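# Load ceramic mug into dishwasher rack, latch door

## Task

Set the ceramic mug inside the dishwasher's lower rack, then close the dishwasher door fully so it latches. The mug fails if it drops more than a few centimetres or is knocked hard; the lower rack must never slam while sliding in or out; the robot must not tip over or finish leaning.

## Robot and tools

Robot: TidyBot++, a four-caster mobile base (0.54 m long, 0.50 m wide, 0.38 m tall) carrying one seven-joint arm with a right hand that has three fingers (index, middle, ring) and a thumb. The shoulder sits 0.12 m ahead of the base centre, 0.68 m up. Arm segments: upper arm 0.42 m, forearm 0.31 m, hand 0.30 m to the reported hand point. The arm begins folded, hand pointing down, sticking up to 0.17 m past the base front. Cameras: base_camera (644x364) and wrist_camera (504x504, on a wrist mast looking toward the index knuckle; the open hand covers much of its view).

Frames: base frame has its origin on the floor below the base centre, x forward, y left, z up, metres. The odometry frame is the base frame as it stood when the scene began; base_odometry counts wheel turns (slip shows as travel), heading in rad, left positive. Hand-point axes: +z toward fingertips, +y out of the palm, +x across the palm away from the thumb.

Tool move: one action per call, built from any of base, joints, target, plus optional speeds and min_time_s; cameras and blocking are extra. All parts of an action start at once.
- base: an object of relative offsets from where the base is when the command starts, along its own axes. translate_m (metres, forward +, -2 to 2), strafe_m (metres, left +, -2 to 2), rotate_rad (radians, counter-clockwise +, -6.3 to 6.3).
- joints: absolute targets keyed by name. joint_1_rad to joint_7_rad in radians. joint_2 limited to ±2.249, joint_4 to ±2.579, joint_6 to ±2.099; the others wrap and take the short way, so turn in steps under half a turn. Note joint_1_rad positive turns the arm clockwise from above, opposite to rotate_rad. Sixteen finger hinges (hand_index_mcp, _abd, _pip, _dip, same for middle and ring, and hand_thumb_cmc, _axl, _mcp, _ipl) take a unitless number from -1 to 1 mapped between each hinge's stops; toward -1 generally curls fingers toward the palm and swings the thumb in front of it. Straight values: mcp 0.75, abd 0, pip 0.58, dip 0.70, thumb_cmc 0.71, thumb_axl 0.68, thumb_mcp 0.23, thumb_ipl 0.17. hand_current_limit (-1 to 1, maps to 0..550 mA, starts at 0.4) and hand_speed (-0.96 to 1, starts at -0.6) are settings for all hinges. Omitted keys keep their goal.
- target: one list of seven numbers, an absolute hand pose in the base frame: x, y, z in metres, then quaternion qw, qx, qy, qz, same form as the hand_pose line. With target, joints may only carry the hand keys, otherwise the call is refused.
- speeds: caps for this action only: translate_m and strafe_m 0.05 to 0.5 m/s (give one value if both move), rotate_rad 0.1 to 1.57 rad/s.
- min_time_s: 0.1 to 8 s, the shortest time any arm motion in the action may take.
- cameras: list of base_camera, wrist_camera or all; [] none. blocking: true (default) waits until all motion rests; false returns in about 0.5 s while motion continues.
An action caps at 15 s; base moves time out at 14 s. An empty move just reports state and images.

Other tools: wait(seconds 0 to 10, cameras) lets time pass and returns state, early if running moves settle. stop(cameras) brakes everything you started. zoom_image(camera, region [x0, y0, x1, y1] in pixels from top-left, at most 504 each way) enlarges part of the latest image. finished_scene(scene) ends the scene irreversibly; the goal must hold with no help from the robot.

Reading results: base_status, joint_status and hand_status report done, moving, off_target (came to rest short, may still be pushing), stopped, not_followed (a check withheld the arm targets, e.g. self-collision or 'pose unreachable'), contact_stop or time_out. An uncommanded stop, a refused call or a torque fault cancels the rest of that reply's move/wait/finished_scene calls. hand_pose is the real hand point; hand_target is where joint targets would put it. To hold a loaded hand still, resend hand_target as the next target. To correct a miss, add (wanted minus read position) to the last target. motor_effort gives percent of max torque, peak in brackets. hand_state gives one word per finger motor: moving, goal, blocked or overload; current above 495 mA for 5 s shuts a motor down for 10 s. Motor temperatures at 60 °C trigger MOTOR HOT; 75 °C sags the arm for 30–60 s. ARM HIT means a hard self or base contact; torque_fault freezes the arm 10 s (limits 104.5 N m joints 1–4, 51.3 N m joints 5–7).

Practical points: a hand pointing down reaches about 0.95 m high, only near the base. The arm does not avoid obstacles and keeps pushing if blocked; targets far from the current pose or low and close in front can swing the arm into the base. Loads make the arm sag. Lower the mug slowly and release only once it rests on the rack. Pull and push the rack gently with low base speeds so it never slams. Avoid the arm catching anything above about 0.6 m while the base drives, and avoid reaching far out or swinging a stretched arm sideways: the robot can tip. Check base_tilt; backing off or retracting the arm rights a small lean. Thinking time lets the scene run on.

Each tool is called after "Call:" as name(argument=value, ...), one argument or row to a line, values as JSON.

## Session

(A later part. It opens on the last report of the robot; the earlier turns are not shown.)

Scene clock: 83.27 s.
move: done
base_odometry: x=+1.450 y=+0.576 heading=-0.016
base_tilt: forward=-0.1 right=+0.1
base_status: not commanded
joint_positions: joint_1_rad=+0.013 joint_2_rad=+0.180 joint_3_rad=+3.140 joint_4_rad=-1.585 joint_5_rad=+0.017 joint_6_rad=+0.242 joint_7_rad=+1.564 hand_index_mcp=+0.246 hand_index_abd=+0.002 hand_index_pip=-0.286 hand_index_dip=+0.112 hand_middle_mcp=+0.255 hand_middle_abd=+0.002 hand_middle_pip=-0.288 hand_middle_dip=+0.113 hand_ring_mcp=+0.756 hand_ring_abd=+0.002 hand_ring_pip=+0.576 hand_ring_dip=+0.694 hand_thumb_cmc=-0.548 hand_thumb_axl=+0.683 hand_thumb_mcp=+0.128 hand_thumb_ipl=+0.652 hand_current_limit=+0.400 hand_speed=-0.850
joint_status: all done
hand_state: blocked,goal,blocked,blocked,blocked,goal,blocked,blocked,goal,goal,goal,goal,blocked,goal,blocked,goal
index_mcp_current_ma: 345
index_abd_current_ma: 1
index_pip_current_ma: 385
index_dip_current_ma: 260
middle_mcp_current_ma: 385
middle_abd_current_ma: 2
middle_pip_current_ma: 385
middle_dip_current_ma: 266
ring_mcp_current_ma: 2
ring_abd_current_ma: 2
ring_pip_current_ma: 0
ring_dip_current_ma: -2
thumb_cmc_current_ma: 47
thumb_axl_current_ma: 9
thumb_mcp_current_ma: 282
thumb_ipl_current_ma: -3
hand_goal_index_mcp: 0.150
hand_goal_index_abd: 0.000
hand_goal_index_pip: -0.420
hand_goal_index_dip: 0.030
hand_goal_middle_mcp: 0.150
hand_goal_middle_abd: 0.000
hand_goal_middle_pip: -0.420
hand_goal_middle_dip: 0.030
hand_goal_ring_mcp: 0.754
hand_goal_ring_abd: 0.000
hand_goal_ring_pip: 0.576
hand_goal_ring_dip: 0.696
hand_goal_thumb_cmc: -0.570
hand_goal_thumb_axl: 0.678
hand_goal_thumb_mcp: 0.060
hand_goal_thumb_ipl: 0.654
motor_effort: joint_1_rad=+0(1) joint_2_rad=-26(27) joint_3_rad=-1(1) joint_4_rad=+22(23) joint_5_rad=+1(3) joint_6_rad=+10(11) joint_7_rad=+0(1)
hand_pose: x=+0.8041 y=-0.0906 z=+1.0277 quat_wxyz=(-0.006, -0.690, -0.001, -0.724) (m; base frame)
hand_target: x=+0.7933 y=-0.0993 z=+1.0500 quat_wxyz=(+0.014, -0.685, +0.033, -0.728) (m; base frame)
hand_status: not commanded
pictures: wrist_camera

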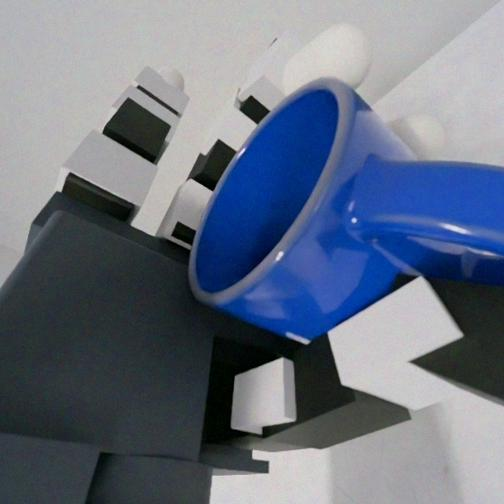

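Call:
move(
  base={"translate_m":-0.5},
  speeds={"translate_m":0.3},
)

Call:
move(
  base={"rotate_rad":-0.1715},
)

Call:
move(
  base={"strafe_m":-1.013},
  joints={"joint_1_rad":1.48},
  min_time_s=3,
  cameras=["all"],
)

Scene clock: 89.60 s.
move: done
base_odometry: x=+0.950 y=+0.584 heading=-0.016
base_tilt: forward=-0.1 right=-0.1
base_status: done
joint_positions: joint_1_rad=+0.013 joint_2_rad=+0.178 joint_3_rad=+3.140 joint_4_rad=-1.583 joint_5_rad=+0.017 joint_6_rad=+0.238 joint_7_rad=+1.564 hand_index_mcp=+0.246 hand_index_abd=+0.002 hand_index_pip=-0.286 hand_index_dip=+0.112 hand_middle_mcp=+0.255 hand_middle_abd=+0.002 hand_middle_pip=-0.288 hand_middle_dip=+0.113 hand_ring_mcp=+0.756 hand_ring_abd=+0.002 hand_ring_pip=+0.576 hand_ring_dip=+0.694 hand_thumb_cmc=-0.548 hand_thumb_axl=+0.683 hand_thumb_mcp=+0.128 hand_thumb_ipl=+0.652 hand_current_limit=+0.400 hand_speed=-0.850
joint_status: not commanded
hand_state: blocked,goal,blocked,blocked,blocked,goal,blocked,blocked,goal,goal,goal,goal,blocked,goal,blocked,goal
index_mcp_current_ma: 345
index_abd_current_ma: 1
index_pip_current_ma: 385
index_dip_current_ma: 260
middle_mcp_current_ma: 385
middle_abd_current_ma: 2
middle_pip_current_ma: 385
middle_dip_current_ma: 266
ring_mcp_current_ma: 2
ring_abd_current_ma: 2
ring_pip_current_ma: 0
ring_dip_current_ma: -2
thumb_cmc_current_ma: 48
thumb_axl_current_ma: 9
thumb_mcp_current_ma: 282
thumb_ipl_current_ma: -3
hand_goal_index_mcp: 0.150
hand_goal_index_abd: 0.000
hand_goal_index_pip: -0.420
hand_goal_index_dip: 0.030
hand_goal_middle_mcp: 0.150
hand_goal_middle_abd: 0.000
hand_goal_middle_pip: -0.420
hand_goal_middle_dip: 0.030
hand_goal_ring_mcp: 0.754
hand_goal_ring_abd: 0.000
hand_goal_ring_pip: 0.576
hand_goal_ring_dip: 0.696
hand_goal_thumb_cmc: -0.570
hand_goal_thumb_axl: 0.678
hand_goal_thumb_mcp: 0.060
hand_goal_thumb_ipl: 0.654
motor_effort: joint_1_rad=+0(1) joint_2_rad=-27(32) joint_3_rad=-1(1) joint_4_rad=+22(23) joint_5_rad=+2(3) joint_6_rad=+10(11) joint_7_rad=+1(1)
hand_pose: x=+0.8037 y=-0.0906 z=+1.0287 quat_wxyz=(-0.006, -0.690, -0.001, -0.724) (m; base frame)
hand_target: x=+0.7933 y=-0.0993 z=+1.0500 quat_wxyz=(+0.014, -0.685, +0.033, -0.728) (m; base frame)
hand_status: not commanded
pictures: none

Scene clock: 90.87 s.
move: done
base_odometry: x=+0.950 y=+0.584 heading=-0.188
base_tilt: forward=+0.0 right=-0.1
base_status: done
joint_positions: joint_1_rad=+0.015 joint_2_rad=+0.178 joint_3_rad=+3.155 joint_4_rad=-1.583 joint_5_rad=+0.017 joint_6_rad=+0.238 joint_7_rad=+1.564 hand_index_mcp=+0.246 hand_index_abd=+0.002 hand_index_pip=-0.286 hand_index_dip=+0.112 hand_middle_mcp=+0.255 hand_middle_abd=+0.002 hand_middle_pip=-0.288 hand_middle_dip=+0.113 hand_ring_mcp=+0.755 hand_ring_abd=+0.002 hand_ring_pip=+0.576 hand_ring_dip=+0.694 hand_thumb_cmc=-0.548 hand_thumb_axl=+0.683 hand_thumb_mcp=+0.128 hand_thumb_ipl=+0.652 hand_current_limit=+0.400 hand_speed=-0.850
joint_status: not commanded
hand_state: blocked,goal,blocked,blocked,blocked,goal,blocked,blocked,goal,goal,goal,goal,blocked,goal,blocked,goal
index_mcp_current_ma: 345
index_abd_current_ma: 1
index_pip_current_ma: 385
index_dip_current_ma: 260
middle_mcp_current_ma: 385
middle_abd_current_ma: 2
middle_pip_current_ma: 385
middle_dip_current_ma: 266
ring_mcp_current_ma: 0
ring_abd_current_ma: 2
ring_pip_current_ma: 0
ring_dip_current_ma: -2
thumb_cmc_current_ma: 48
thumb_axl_current_ma: 9
thumb_mcp_current_ma: 282
thumb_ipl_current_ma: -3
hand_goal_index_mcp: 0.150
hand_goal_index_abd: 0.000
hand_goal_index_pip: -0.420
hand_goal_index_dip: 0.030
hand_goal_middle_mcp: 0.150
hand_goal_middle_abd: 0.000
hand_goal_middle_pip: -0.420
hand_goal_middle_dip: 0.030
hand_goal_ring_mcp: 0.754
hand_goal_ring_abd: 0.000
hand_goal_ring_pip: 0.576
hand_goal_ring_dip: 0.696
hand_goal_thumb_cmc: -0.570
hand_goal_thumb_axl: 0.678
hand_goal_thumb_mcp: 0.060
hand_goal_thumb_ipl: 0.654
motor_effort: joint_1_rad=+0(5) joint_2_rad=-26(27) joint_3_rad=-1(4) joint_4_rad=+22(23) joint_5_rad=+1(2) joint_6_rad=+10(10) joint_7_rad=+1(1)
hand_pose: x=+0.8022 y=-0.1013 z=+1.0289 quat_wxyz=(-0.013, -0.690, +0.004, -0.723) (m; base frame)
hand_target: x=+0.7933 y=-0.0993 z=+1.0500 quat_wxyz=(+0.014, -0.685, +0.033, -0.728) (m; base frame)
hand_status: not commanded
pictures: none

Scene clock: 94.17 s.
move: done
base_odometry: x=+0.760 y=-0.411 heading=-0.189
base_tilt: forward=+0.0 right=+0.0
base_status: done
joint_positions: joint_1_rad=+1.475 joint_2_rad=+0.178 joint_3_rad=+3.154 joint_4_rad=-1.582 joint_5_rad=+0.017 joint_6_rad=+0.237 joint_7_rad=+1.564 hand_index_mcp=+0.246 hand_index_abd=+0.002 hand_index_pip=-0.286 hand_index_dip=+0.112 hand_middle_mcp=+0.255 hand_middle_abd=+0.002 hand_middle_pip=-0.288 hand_middle_dip=+0.113 hand_ring_mcp=+0.755 hand_ring_abd=+0.002 hand_ring_pip=+0.576 hand_ring_dip=+0.694 hand_thumb_cmc=-0.548 hand_thumb_axl=+0.683 hand_thumb_mcp=+0.128 hand_thumb_ipl=+0.652 hand_current_limit=+0.400 hand_speed=-0.850
joint_status: all done
hand_state: blocked,goal,blocked,blocked,blocked,goal,blocked,blocked,goal,goal,goal,goal,blocked,goal,blocked,goal
index_mcp_current_ma: 345
index_abd_current_ma: 1
index_pip_current_ma: 385
index_dip_current_ma: 260
middle_mcp_current_ma: 385
middle_abd_current_ma: 2
middle_pip_current_ma: 385
middle_dip_current_ma: 266
ring_mcp_current_ma: 0
ring_abd_current_ma: 2
ring_pip_current_ma: 0
ring_dip_current_ma: -2
thumb_cmc_current_ma: 48
thumb_axl_current_ma: 9
thumb_mcp_current_ma: 282
thumb_ipl_current_ma: -2
hand_goal_index_mcp: 0.150
hand_goal_index_abd: 0.000
hand_goal_index_pip: -0.420
hand_goal_index_dip: 0.030
hand_goal_middle_mcp: 0.150
hand_goal_middle_abd: 0.000
hand_goal_middle_pip: -0.420
hand_goal_middle_dip: 0.030
hand_goal_ring_mcp: 0.754
hand_goal_ring_abd: 0.000
hand_goal_ring_pip: 0.576
hand_goal_ring_dip: 0.696
hand_goal_thumb_cmc: -0.570
hand_goal_thumb_axl: 0.678
hand_goal_thumb_mcp: 0.060
hand_goal_thumb_ipl: 0.654
motor_effort: joint_1_rad=+0(4) joint_2_rad=-26(29) joint_3_rad=-1(2) joint_4_rad=+21(23) joint_5_rad=+1(2) joint_6_rad=+10(11) joint_7_rad=+1(2)
hand_pose: x=+0.0945 y=-0.6903 z=+1.0294 quat_wxyz=(-0.492, -0.512, +0.463, -0.531) (m; base frame)
hand_target: x=+0.0894 y=-0.6809 z=+1.0500 quat_wxyz=(-0.477, -0.486, +0.483, -0.550) (m; base frame)
hand_status: not commanded
pictures: base_camera, wrist_camera

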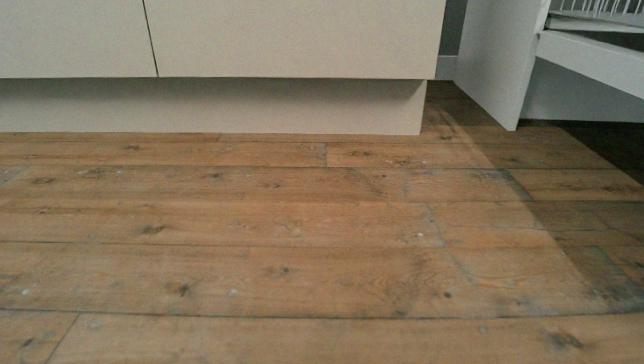

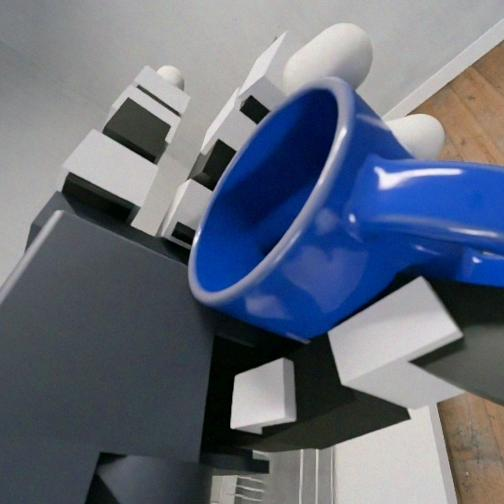

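Call:
move(
  base={"translate_m":0.4},
  speeds={"translate_m":0.3},
  cameras=["all"],
)

Scene clock: 96.83 s.
move: done
base_odometry: x=+1.153 y=-0.487 heading=-0.189
base_tilt: forward=-0.1 right=+0.0
base_status: done
joint_positions: joint_1_rad=+1.477 joint_2_rad=+0.178 joint_3_rad=+3.154 joint_4_rad=-1.582 joint_5_rad=+0.017 joint_6_rad=+0.237 joint_7_rad=+1.564 hand_index_mcp=+0.246 hand_index_abd=+0.002 hand_index_pip=-0.286 hand_index_dip=+0.112 hand_middle_mcp=+0.255 hand_middle_abd=+0.002 hand_middle_pip=-0.288 hand_middle_dip=+0.113 hand_ring_mcp=+0.755 hand_ring_abd=+0.002 hand_ring_pip=+0.576 hand_ring_dip=+0.694 hand_thumb_cmc=-0.548 hand_thumb_axl=+0.683 hand_thumb_mcp=+0.128 hand_thumb_ipl=+0.652 hand_current_limit=+0.400 hand_speed=-0.850
joint_status: not commanded
hand_state: blocked,goal,blocked,blocked,blocked,goal,blocked,blocked,goal,goal,goal,goal,blocked,goal,blocked,goal
index_mcp_current_ma: 345
index_abd_current_ma: 1
index_pip_current_ma: 385
index_dip_current_ma: 260
middle_mcp_current_ma: 385
middle_abd_current_ma: 2
middle_pip_current_ma: 385
middle_dip_current_ma: 266
ring_mcp_current_ma: 0
ring_abd_current_ma: 2
ring_pip_current_ma: 0
ring_dip_current_ma: -2
thumb_cmc_current_ma: 48
thumb_axl_current_ma: 9
thumb_mcp_current_ma: 282
thumb_ipl_current_ma: -2
hand_goal_index_mcp: 0.150
hand_goal_index_abd: 0.000
hand_goal_index_pip: -0.420
hand_goal_index_dip: 0.030
hand_goal_middle_mcp: 0.150
hand_goal_middle_abd: 0.000
hand_goal_middle_pip: -0.420
hand_goal_middle_dip: 0.030
hand_goal_ring_mcp: 0.754
hand_goal_ring_abd: 0.000
hand_goal_ring_pip: 0.576
hand_goal_ring_dip: 0.696
hand_goal_thumb_cmc: -0.570
hand_goal_thumb_axl: 0.678
hand_goal_thumb_mcp: 0.060
hand_goal_thumb_ipl: 0.654
motor_effort: joint_1_rad=+0(3) joint_2_rad=-26(27) joint_3_rad=-1(3) joint_4_rad=+22(23) joint_5_rad=+1(3) joint_6_rad=+10(11) joint_7_rad=+0(1)
hand_pose: x=+0.0928 y=-0.6902 z=+1.0294 quat_wxyz=(-0.493, -0.511, +0.464, -0.530) (m; base frame)
hand_target: x=+0.0894 y=-0.6809 z=+1.0500 quat_wxyz=(-0.477, -0.486, +0.483, -0.550) (m; base frame)
hand_status: not commanded
pictures: base_camera, wrist_camera

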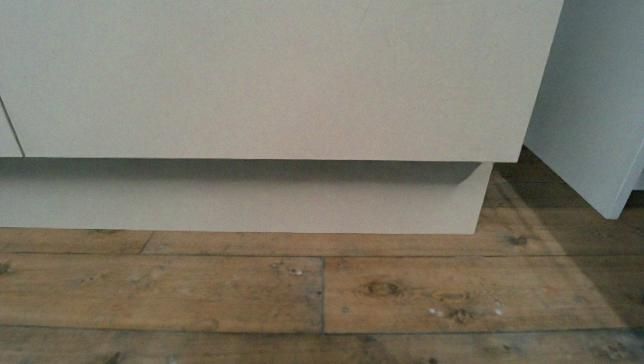

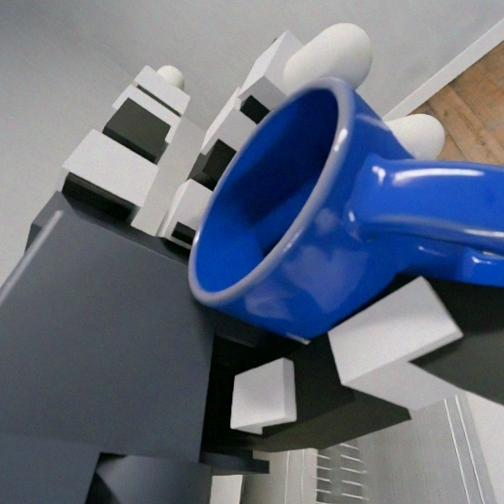

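Call:
move(
  base={"translate_m":0.29,"strafe_m":-0.056},
  speeds={"translate_m":0.2},
  joints={"joint_1_rad":1.398},
  cameras=["all"],
)

Call:
move(
  joints={"joint_2_rad":0.937,"joint_4_rad":-1.463,"joint_6_rad":0.829,"joint_3_rad":3.142,"joint_7_rad":1.522},
  min_time_s=4,
  cameras=["wrist_camera"],
)

Scene clock: 101.27 s.
move: done
base_odometry: x=+1.427 y=-0.596 heading=-0.189
base_tilt: forward=-0.1 right=-0.1
base_status: done
joint_positions: joint_1_rad=+1.395 joint_2_rad=+0.178 joint_3_rad=+3.153 joint_4_rad=-1.582 joint_5_rad=+0.017 joint_6_rad=+0.236 joint_7_rad=+1.564 hand_index_mcp=+0.246 hand_index_abd=+0.002 hand_index_pip=-0.286 hand_index_dip=+0.112 hand_middle_mcp=+0.255 hand_middle_abd=+0.002 hand_middle_pip=-0.288 hand_middle_dip=+0.113 hand_ring_mcp=+0.755 hand_ring_abd=+0.002 hand_ring_pip=+0.576 hand_ring_dip=+0.694 hand_thumb_cmc=-0.548 hand_thumb_axl=+0.683 hand_thumb_mcp=+0.128 hand_thumb_ipl=+0.652 hand_current_limit=+0.400 hand_speed=-0.850
joint_status: all done
hand_state: blocked,goal,blocked,blocked,blocked,goal,blocked,blocked,goal,goal,goal,goal,blocked,goal,blocked,goal
index_mcp_current_ma: 345
index_abd_current_ma: 1
index_pip_current_ma: 385
index_dip_current_ma: 260
middle_mcp_current_ma: 385
middle_abd_current_ma: 2
middle_pip_current_ma: 385
middle_dip_current_ma: 266
ring_mcp_current_ma: 0
ring_abd_current_ma: 2
ring_pip_current_ma: 0
ring_dip_current_ma: -2
thumb_cmc_current_ma: 48
thumb_axl_current_ma: 9
thumb_mcp_current_ma: 282
thumb_ipl_current_ma: -2
hand_goal_index_mcp: 0.150
hand_goal_index_abd: 0.000
hand_goal_index_pip: -0.420
hand_goal_index_dip: 0.030
hand_goal_middle_mcp: 0.150
hand_goal_middle_abd: 0.000
hand_goal_middle_pip: -0.420
hand_goal_middle_dip: 0.030
hand_goal_ring_mcp: 0.754
hand_goal_ring_abd: 0.000
hand_goal_ring_pip: 0.576
hand_goal_ring_dip: 0.696
hand_goal_thumb_cmc: -0.570
hand_goal_thumb_axl: 0.678
hand_goal_thumb_mcp: 0.060
hand_goal_thumb_ipl: 0.654
motor_effort: joint_1_rad=-1(4) joint_2_rad=-26(27) joint_3_rad=-1(4) joint_4_rad=+22(23) joint_5_rad=+1(3) joint_6_rad=+10(11) joint_7_rad=+0(1)
hand_pose: x=+0.1502 y=-0.6900 z=+1.0293 quat_wxyz=(-0.470, -0.530, +0.442, -0.550) (m; base frame)
hand_target: x=+0.1453 y=-0.6810 z=+1.0500 quat_wxyz=(-0.455, -0.506, +0.462, -0.569) (m; base frame)
hand_status: not commanded
pictures: base_camera, wrist_camera

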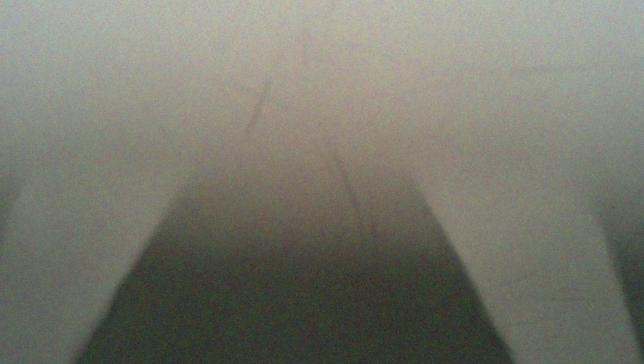

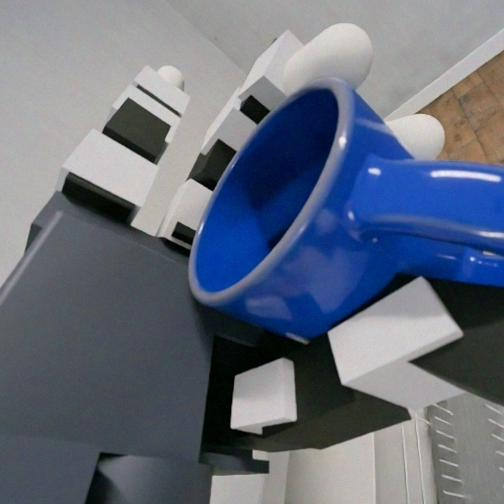

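Scene clock: 105.93 s.
move: done
base_odometry: x=+1.427 y=-0.596 heading=-0.189
base_tilt: forward=+0.0 right=+0.0
base_status: not commanded
joint_positions: joint_1_rad=+1.395 joint_2_rad=+0.932 joint_3_rad=+3.153 joint_4_rad=-1.497 joint_5_rad=+0.017 joint_6_rad=+0.751 joint_7_rad=+1.564 hand_index_mcp=+0.246 hand_index_abd=+0.002 hand_index_pip=-0.286 hand_index_dip=+0.112 hand_middle_mcp=+0.255 hand_middle_abd=+0.002 hand_middle_pip=-0.288 hand_middle_dip=+0.113 hand_ring_mcp=+0.755 hand_ring_abd=+0.002 hand_ring_pip=+0.576 hand_ring_dip=+0.694 hand_thumb_cmc=-0.548 hand_thumb_axl=+0.683 hand_thumb_mcp=+0.128 hand_thumb_ipl=+0.652 hand_current_limit=+0.400 hand_speed=-0.850
joint_status: all done
hand_state: blocked,goal,blocked,blocked,blocked,goal,blocked,blocked,goal,goal,goal,goal,blocked,goal,blocked,goal
index_mcp_current_ma: 345
index_abd_current_ma: 1
index_pip_current_ma: 385
index_dip_current_ma: 260
middle_mcp_current_ma: 385
middle_abd_current_ma: 2
middle_pip_current_ma: 385
middle_dip_current_ma: 266
ring_mcp_current_ma: 0
ring_abd_current_ma: 2
ring_pip_current_ma: 0
ring_dip_current_ma: -2
thumb_cmc_current_ma: 48
thumb_axl_current_ma: 9
thumb_mcp_current_ma: 282
thumb_ipl_current_ma: -2
hand_goal_index_mcp: 0.150
hand_goal_index_abd: 0.000
hand_goal_index_pip: -0.420
hand_goal_index_dip: 0.030
hand_goal_middle_mcp: 0.150
hand_goal_middle_abd: 0.000
hand_goal_middle_pip: -0.420
hand_goal_middle_dip: 0.030
hand_goal_ring_mcp: 0.754
hand_goal_ring_abd: 0.000
hand_goal_ring_pip: 0.576
hand_goal_ring_dip: 0.696
hand_goal_thumb_cmc: -0.570
hand_goal_thumb_axl: 0.678
hand_goal_thumb_mcp: 0.060
hand_goal_thumb_ipl: 0.654
motor_effort: joint_1_rad=+0(1) joint_2_rad=-42(44) joint_3_rad=-1(2) joint_4_rad=+17(23) joint_5_rad=+1(2) joint_6_rad=+10(11) joint_7_rad=+0(2)
hand_pose: x=+0.1807 y=-0.8432 z=+0.6408 quat_wxyz=(-0.432, -0.574, +0.473, -0.510) (m; base frame)
hand_target: x=+0.1800 y=-0.8538 z=+0.6712 quat_wxyz=(-0.442, -0.523, +0.476, -0.552) (m; base frame)
hand_status: not commanded
pictures: wrist_camera

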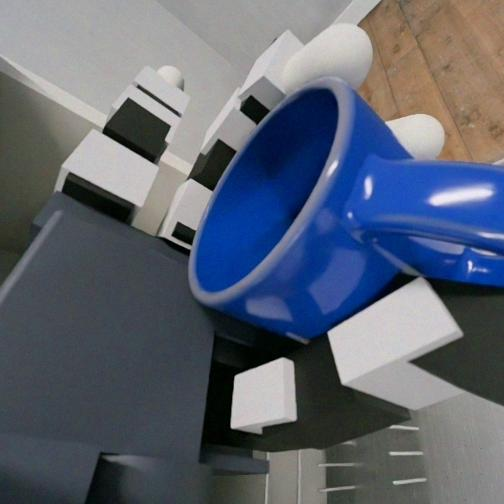

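Call:
move(
  joints={"joint_2_rad":1.468,"joint_4_rad":-1.211,"joint_6_rad":1.205},
  min_time_s=5,
  cameras=["wrist_camera"],
)

Scene clock: 112.10 s.
move: done
base_odometry: x=+1.427 y=-0.596 heading=-0.189
base_tilt: forward=-0.1 right=+0.0
base_status: not commanded
joint_positions: joint_1_rad=+1.395 joint_2_rad=+1.455 joint_3_rad=+3.153 joint_4_rad=-1.243 joint_5_rad=+0.017 joint_6_rad=+1.125 joint_7_rad=+1.564 hand_index_mcp=+0.246 hand_index_abd=+0.002 hand_index_pip=-0.286 hand_index_dip=+0.112 hand_middle_mcp=+0.255 hand_middle_abd=+0.002 hand_middle_pip=-0.288 hand_middle_dip=+0.113 hand_ring_mcp=+0.755 hand_ring_abd=+0.002 hand_ring_pip=+0.576 hand_ring_dip=+0.694 hand_thumb_cmc=-0.548 hand_thumb_axl=+0.683 hand_thumb_mcp=+0.128 hand_thumb_ipl=+0.652 hand_current_limit=+0.400 hand_speed=-0.850
joint_status: all done
hand_state: blocked,goal,blocked,blocked,blocked,goal,blocked,blocked,goal,goal,goal,goal,blocked,goal,blocked,goal
index_mcp_current_ma: 345
index_abd_current_ma: 1
index_pip_current_ma: 385
index_dip_current_ma: 260
middle_mcp_current_ma: 385
middle_abd_current_ma: 2
middle_pip_current_ma: 385
middle_dip_current_ma: 266
ring_mcp_current_ma: 0
ring_abd_current_ma: 2
ring_pip_current_ma: 0
ring_dip_current_ma: -2
thumb_cmc_current_ma: 48
thumb_axl_current_ma: 9
thumb_mcp_current_ma: 282
thumb_ipl_current_ma: -2
hand_goal_index_mcp: 0.150
hand_goal_index_abd: 0.000
hand_goal_index_pip: -0.420
hand_goal_index_dip: 0.030
hand_goal_middle_mcp: 0.150
hand_goal_middle_abd: 0.000
hand_goal_middle_pip: -0.420
hand_goal_middle_dip: 0.030
hand_goal_ring_mcp: 0.754
hand_goal_ring_abd: 0.000
hand_goal_ring_pip: 0.576
hand_goal_ring_dip: 0.696
hand_goal_thumb_cmc: -0.570
hand_goal_thumb_axl: 0.678
hand_goal_thumb_mcp: 0.060
hand_goal_thumb_ipl: 0.654
motor_effort: joint_1_rad=-1(1) joint_2_rad=-45(46) joint_3_rad=-1(1) joint_4_rad=+14(19) joint_5_rad=+1(2) joint_6_rad=+10(11) joint_7_rad=+1(1)
hand_pose: x=+0.1865 y=-0.8568 z=+0.4238 quat_wxyz=(-0.453, -0.548, +0.448, -0.542) (m; base frame)
hand_target: x=+0.1802 y=-0.8622 z=+0.4454 quat_wxyz=(-0.465, -0.498, +0.452, -0.576) (m; base frame)
hand_status: not commanded
pictures: wrist_camera

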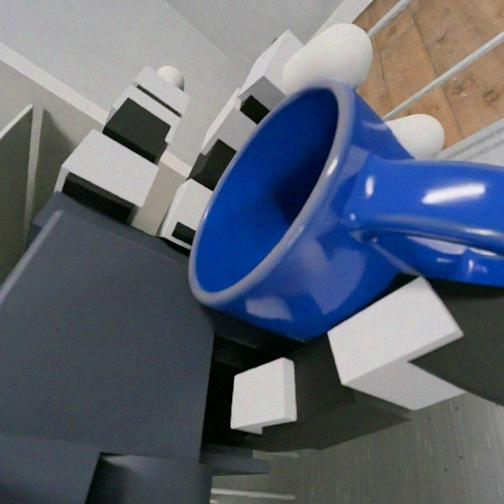

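Call:
zoom_image(
  camera="wrist_camera",
  region=[304, 0, 504, 200],
)

Call:
zoom_image(
  camera="wrist_camera",
  region=[204, 354, 504, 504],
)

Scaled by 2.520 from the camera's 504x504 image, which has a finer 720x720 frame.

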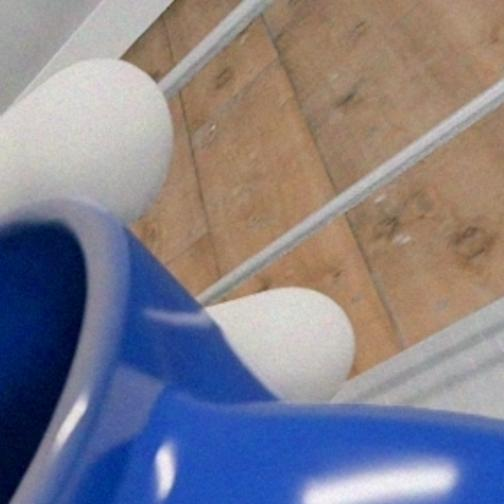

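Scaled by 1.680 from the camera's 504x504 image, which has a finer 720x720 frame.

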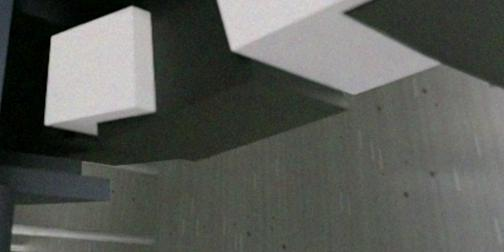

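Call:
move(
  joints={"joint_2_rad":1.624,"joint_4_rad":-1.07,"joint_6_rad":1.215},
  min_time_s=3,
  cameras=["wrist_camera"],
)

Call:
move(
  joints={"joint_2_rad":1.698,"joint_4_rad":-0.988,"joint_6_rad":1.206},
  min_time_s=3,
  cameras=["wrist_camera"],
)

Scene clock: 116.10 s.
move: done
base_odometry: x=+1.427 y=-0.596 heading=-0.189
base_tilt: forward=+0.0 right=+0.0
base_status: not commanded
joint_positions: joint_1_rad=+1.395 joint_2_rad=+1.608 joint_3_rad=+3.153 joint_4_rad=-1.102 joint_5_rad=+0.017 joint_6_rad=+1.135 joint_7_rad=+1.564 hand_index_mcp=+0.246 hand_index_abd=+0.002 hand_index_pip=-0.286 hand_index_dip=+0.112 hand_middle_mcp=+0.255 hand_middle_abd=+0.002 hand_middle_pip=-0.288 hand_middle_dip=+0.113 hand_ring_mcp=+0.755 hand_ring_abd=+0.002 hand_ring_pip=+0.576 hand_ring_dip=+0.694 hand_thumb_cmc=-0.548 hand_thumb_axl=+0.683 hand_thumb_mcp=+0.128 hand_thumb_ipl=+0.652 hand_current_limit=+0.400 hand_speed=-0.850
joint_status: all done
hand_state: blocked,goal,blocked,blocked,blocked,goal,blocked,blocked,goal,goal,goal,goal,blocked,goal,blocked,goal
index_mcp_current_ma: 345
index_abd_current_ma: 1
index_pip_current_ma: 385
index_dip_current_ma: 260
middle_mcp_current_ma: 385
middle_abd_current_ma: 2
middle_pip_current_ma: 385
middle_dip_current_ma: 266
ring_mcp_current_ma: 0
ring_abd_current_ma: 2
ring_pip_current_ma: 0
ring_dip_current_ma: -2
thumb_cmc_current_ma: 48
thumb_axl_current_ma: 9
thumb_mcp_current_ma: 282
thumb_ipl_current_ma: -2
hand_goal_index_mcp: 0.150
hand_goal_index_abd: 0.000
hand_goal_index_pip: -0.420
hand_goal_index_dip: 0.030
hand_goal_middle_mcp: 0.150
hand_goal_middle_abd: 0.000
hand_goal_middle_pip: -0.420
hand_goal_middle_dip: 0.030
hand_goal_ring_mcp: 0.754
hand_goal_ring_abd: 0.000
hand_goal_ring_pip: 0.576
hand_goal_ring_dip: 0.696
hand_goal_thumb_cmc: -0.570
hand_goal_thumb_axl: 0.678
hand_goal_thumb_mcp: 0.060
hand_goal_thumb_ipl: 0.654
motor_effort: joint_1_rad=+0(1) joint_2_rad=-44(46) joint_3_rad=-1(1) joint_4_rad=+14(15) joint_5_rad=+1(2) joint_6_rad=+10(11) joint_7_rad=+1(1)
hand_pose: x=+0.1871 y=-0.8557 z=+0.3571 quat_wxyz=(-0.452, -0.550, +0.448, -0.541) (m; base frame)
hand_target: x=+0.1797 y=-0.8597 z=+0.3763 quat_wxyz=(-0.464, -0.499, +0.453, -0.575) (m; base frame)
hand_status: not commanded
pictures: wrist_camera

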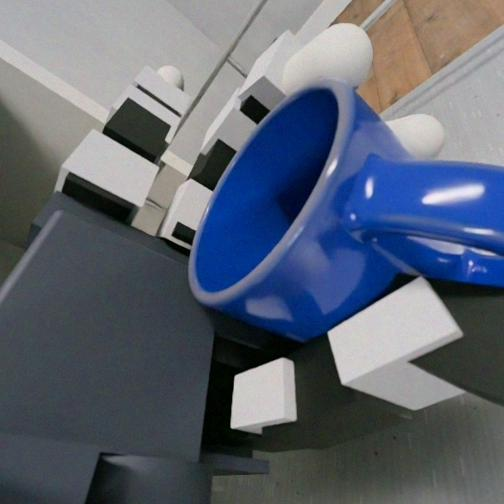

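Scene clock: 119.40 s.
move: done
base_odometry: x=+1.427 y=-0.596 heading=-0.189
base_tilt: forward=-0.1 right=-0.1
base_status: not commanded
joint_positions: joint_1_rad=+1.395 joint_2_rad=+1.669 joint_3_rad=+3.153 joint_4_rad=-1.016 joint_5_rad=+0.017 joint_6_rad=+1.136 joint_7_rad=+1.564 hand_index_mcp=+0.246 hand_index_abd=+0.002 hand_index_pip=-0.286 hand_index_dip=+0.112 hand_middle_mcp=+0.255 hand_middle_abd=+0.002 hand_middle_pip=-0.288 hand_middle_dip=+0.113 hand_ring_mcp=+0.755 hand_ring_abd=+0.002 hand_ring_pip=+0.576 hand_ring_dip=+0.694 hand_thumb_cmc=-0.548 hand_thumb_axl=+0.683 hand_thumb_mcp=+0.128 hand_thumb_ipl=+0.652 hand_current_limit=+0.400 hand_speed=-0.850
joint_status: all done
hand_state: blocked,goal,blocked,blocked,blocked,goal,blocked,blocked,goal,goal,goal,goal,blocked,goal,blocked,goal
index_mcp_current_ma: 345
index_abd_current_ma: 1
index_pip_current_ma: 385
index_dip_current_ma: 260
middle_mcp_current_ma: 385
middle_abd_current_ma: 2
middle_pip_current_ma: 385
middle_dip_current_ma: 266
ring_mcp_current_ma: 0
ring_abd_current_ma: 2
ring_pip_current_ma: 0
ring_dip_current_ma: -2
thumb_cmc_current_ma: 48
thumb_axl_current_ma: 9
thumb_mcp_current_ma: 282
thumb_ipl_current_ma: -2
hand_goal_index_mcp: 0.150
hand_goal_index_abd: 0.000
hand_goal_index_pip: -0.420
hand_goal_index_dip: 0.030
hand_goal_middle_mcp: 0.150
hand_goal_middle_abd: 0.000
hand_goal_middle_pip: -0.420
hand_goal_middle_dip: 0.030
hand_goal_ring_mcp: 0.754
hand_goal_ring_abd: 0.000
hand_goal_ring_pip: 0.576
hand_goal_ring_dip: 0.696
hand_goal_thumb_cmc: -0.570
hand_goal_thumb_axl: 0.678
hand_goal_thumb_mcp: 0.060
hand_goal_thumb_ipl: 0.654
motor_effort: joint_1_rad=+0(1) joint_2_rad=-44(46) joint_3_rad=-1(1) joint_4_rad=+13(15) joint_5_rad=+0(2) joint_6_rad=+9(11) joint_7_rad=+1(1)
hand_pose: x=+0.1886 y=-0.8617 z=+0.3432 quat_wxyz=(-0.458, -0.543, +0.441, -0.549) (m; base frame)
hand_target: x=+0.1797 y=-0.8591 z=+0.3460 quat_wxyz=(-0.464, -0.499, +0.453, -0.574) (m; base frame)
hand_status: not commanded
pictures: wrist_camera

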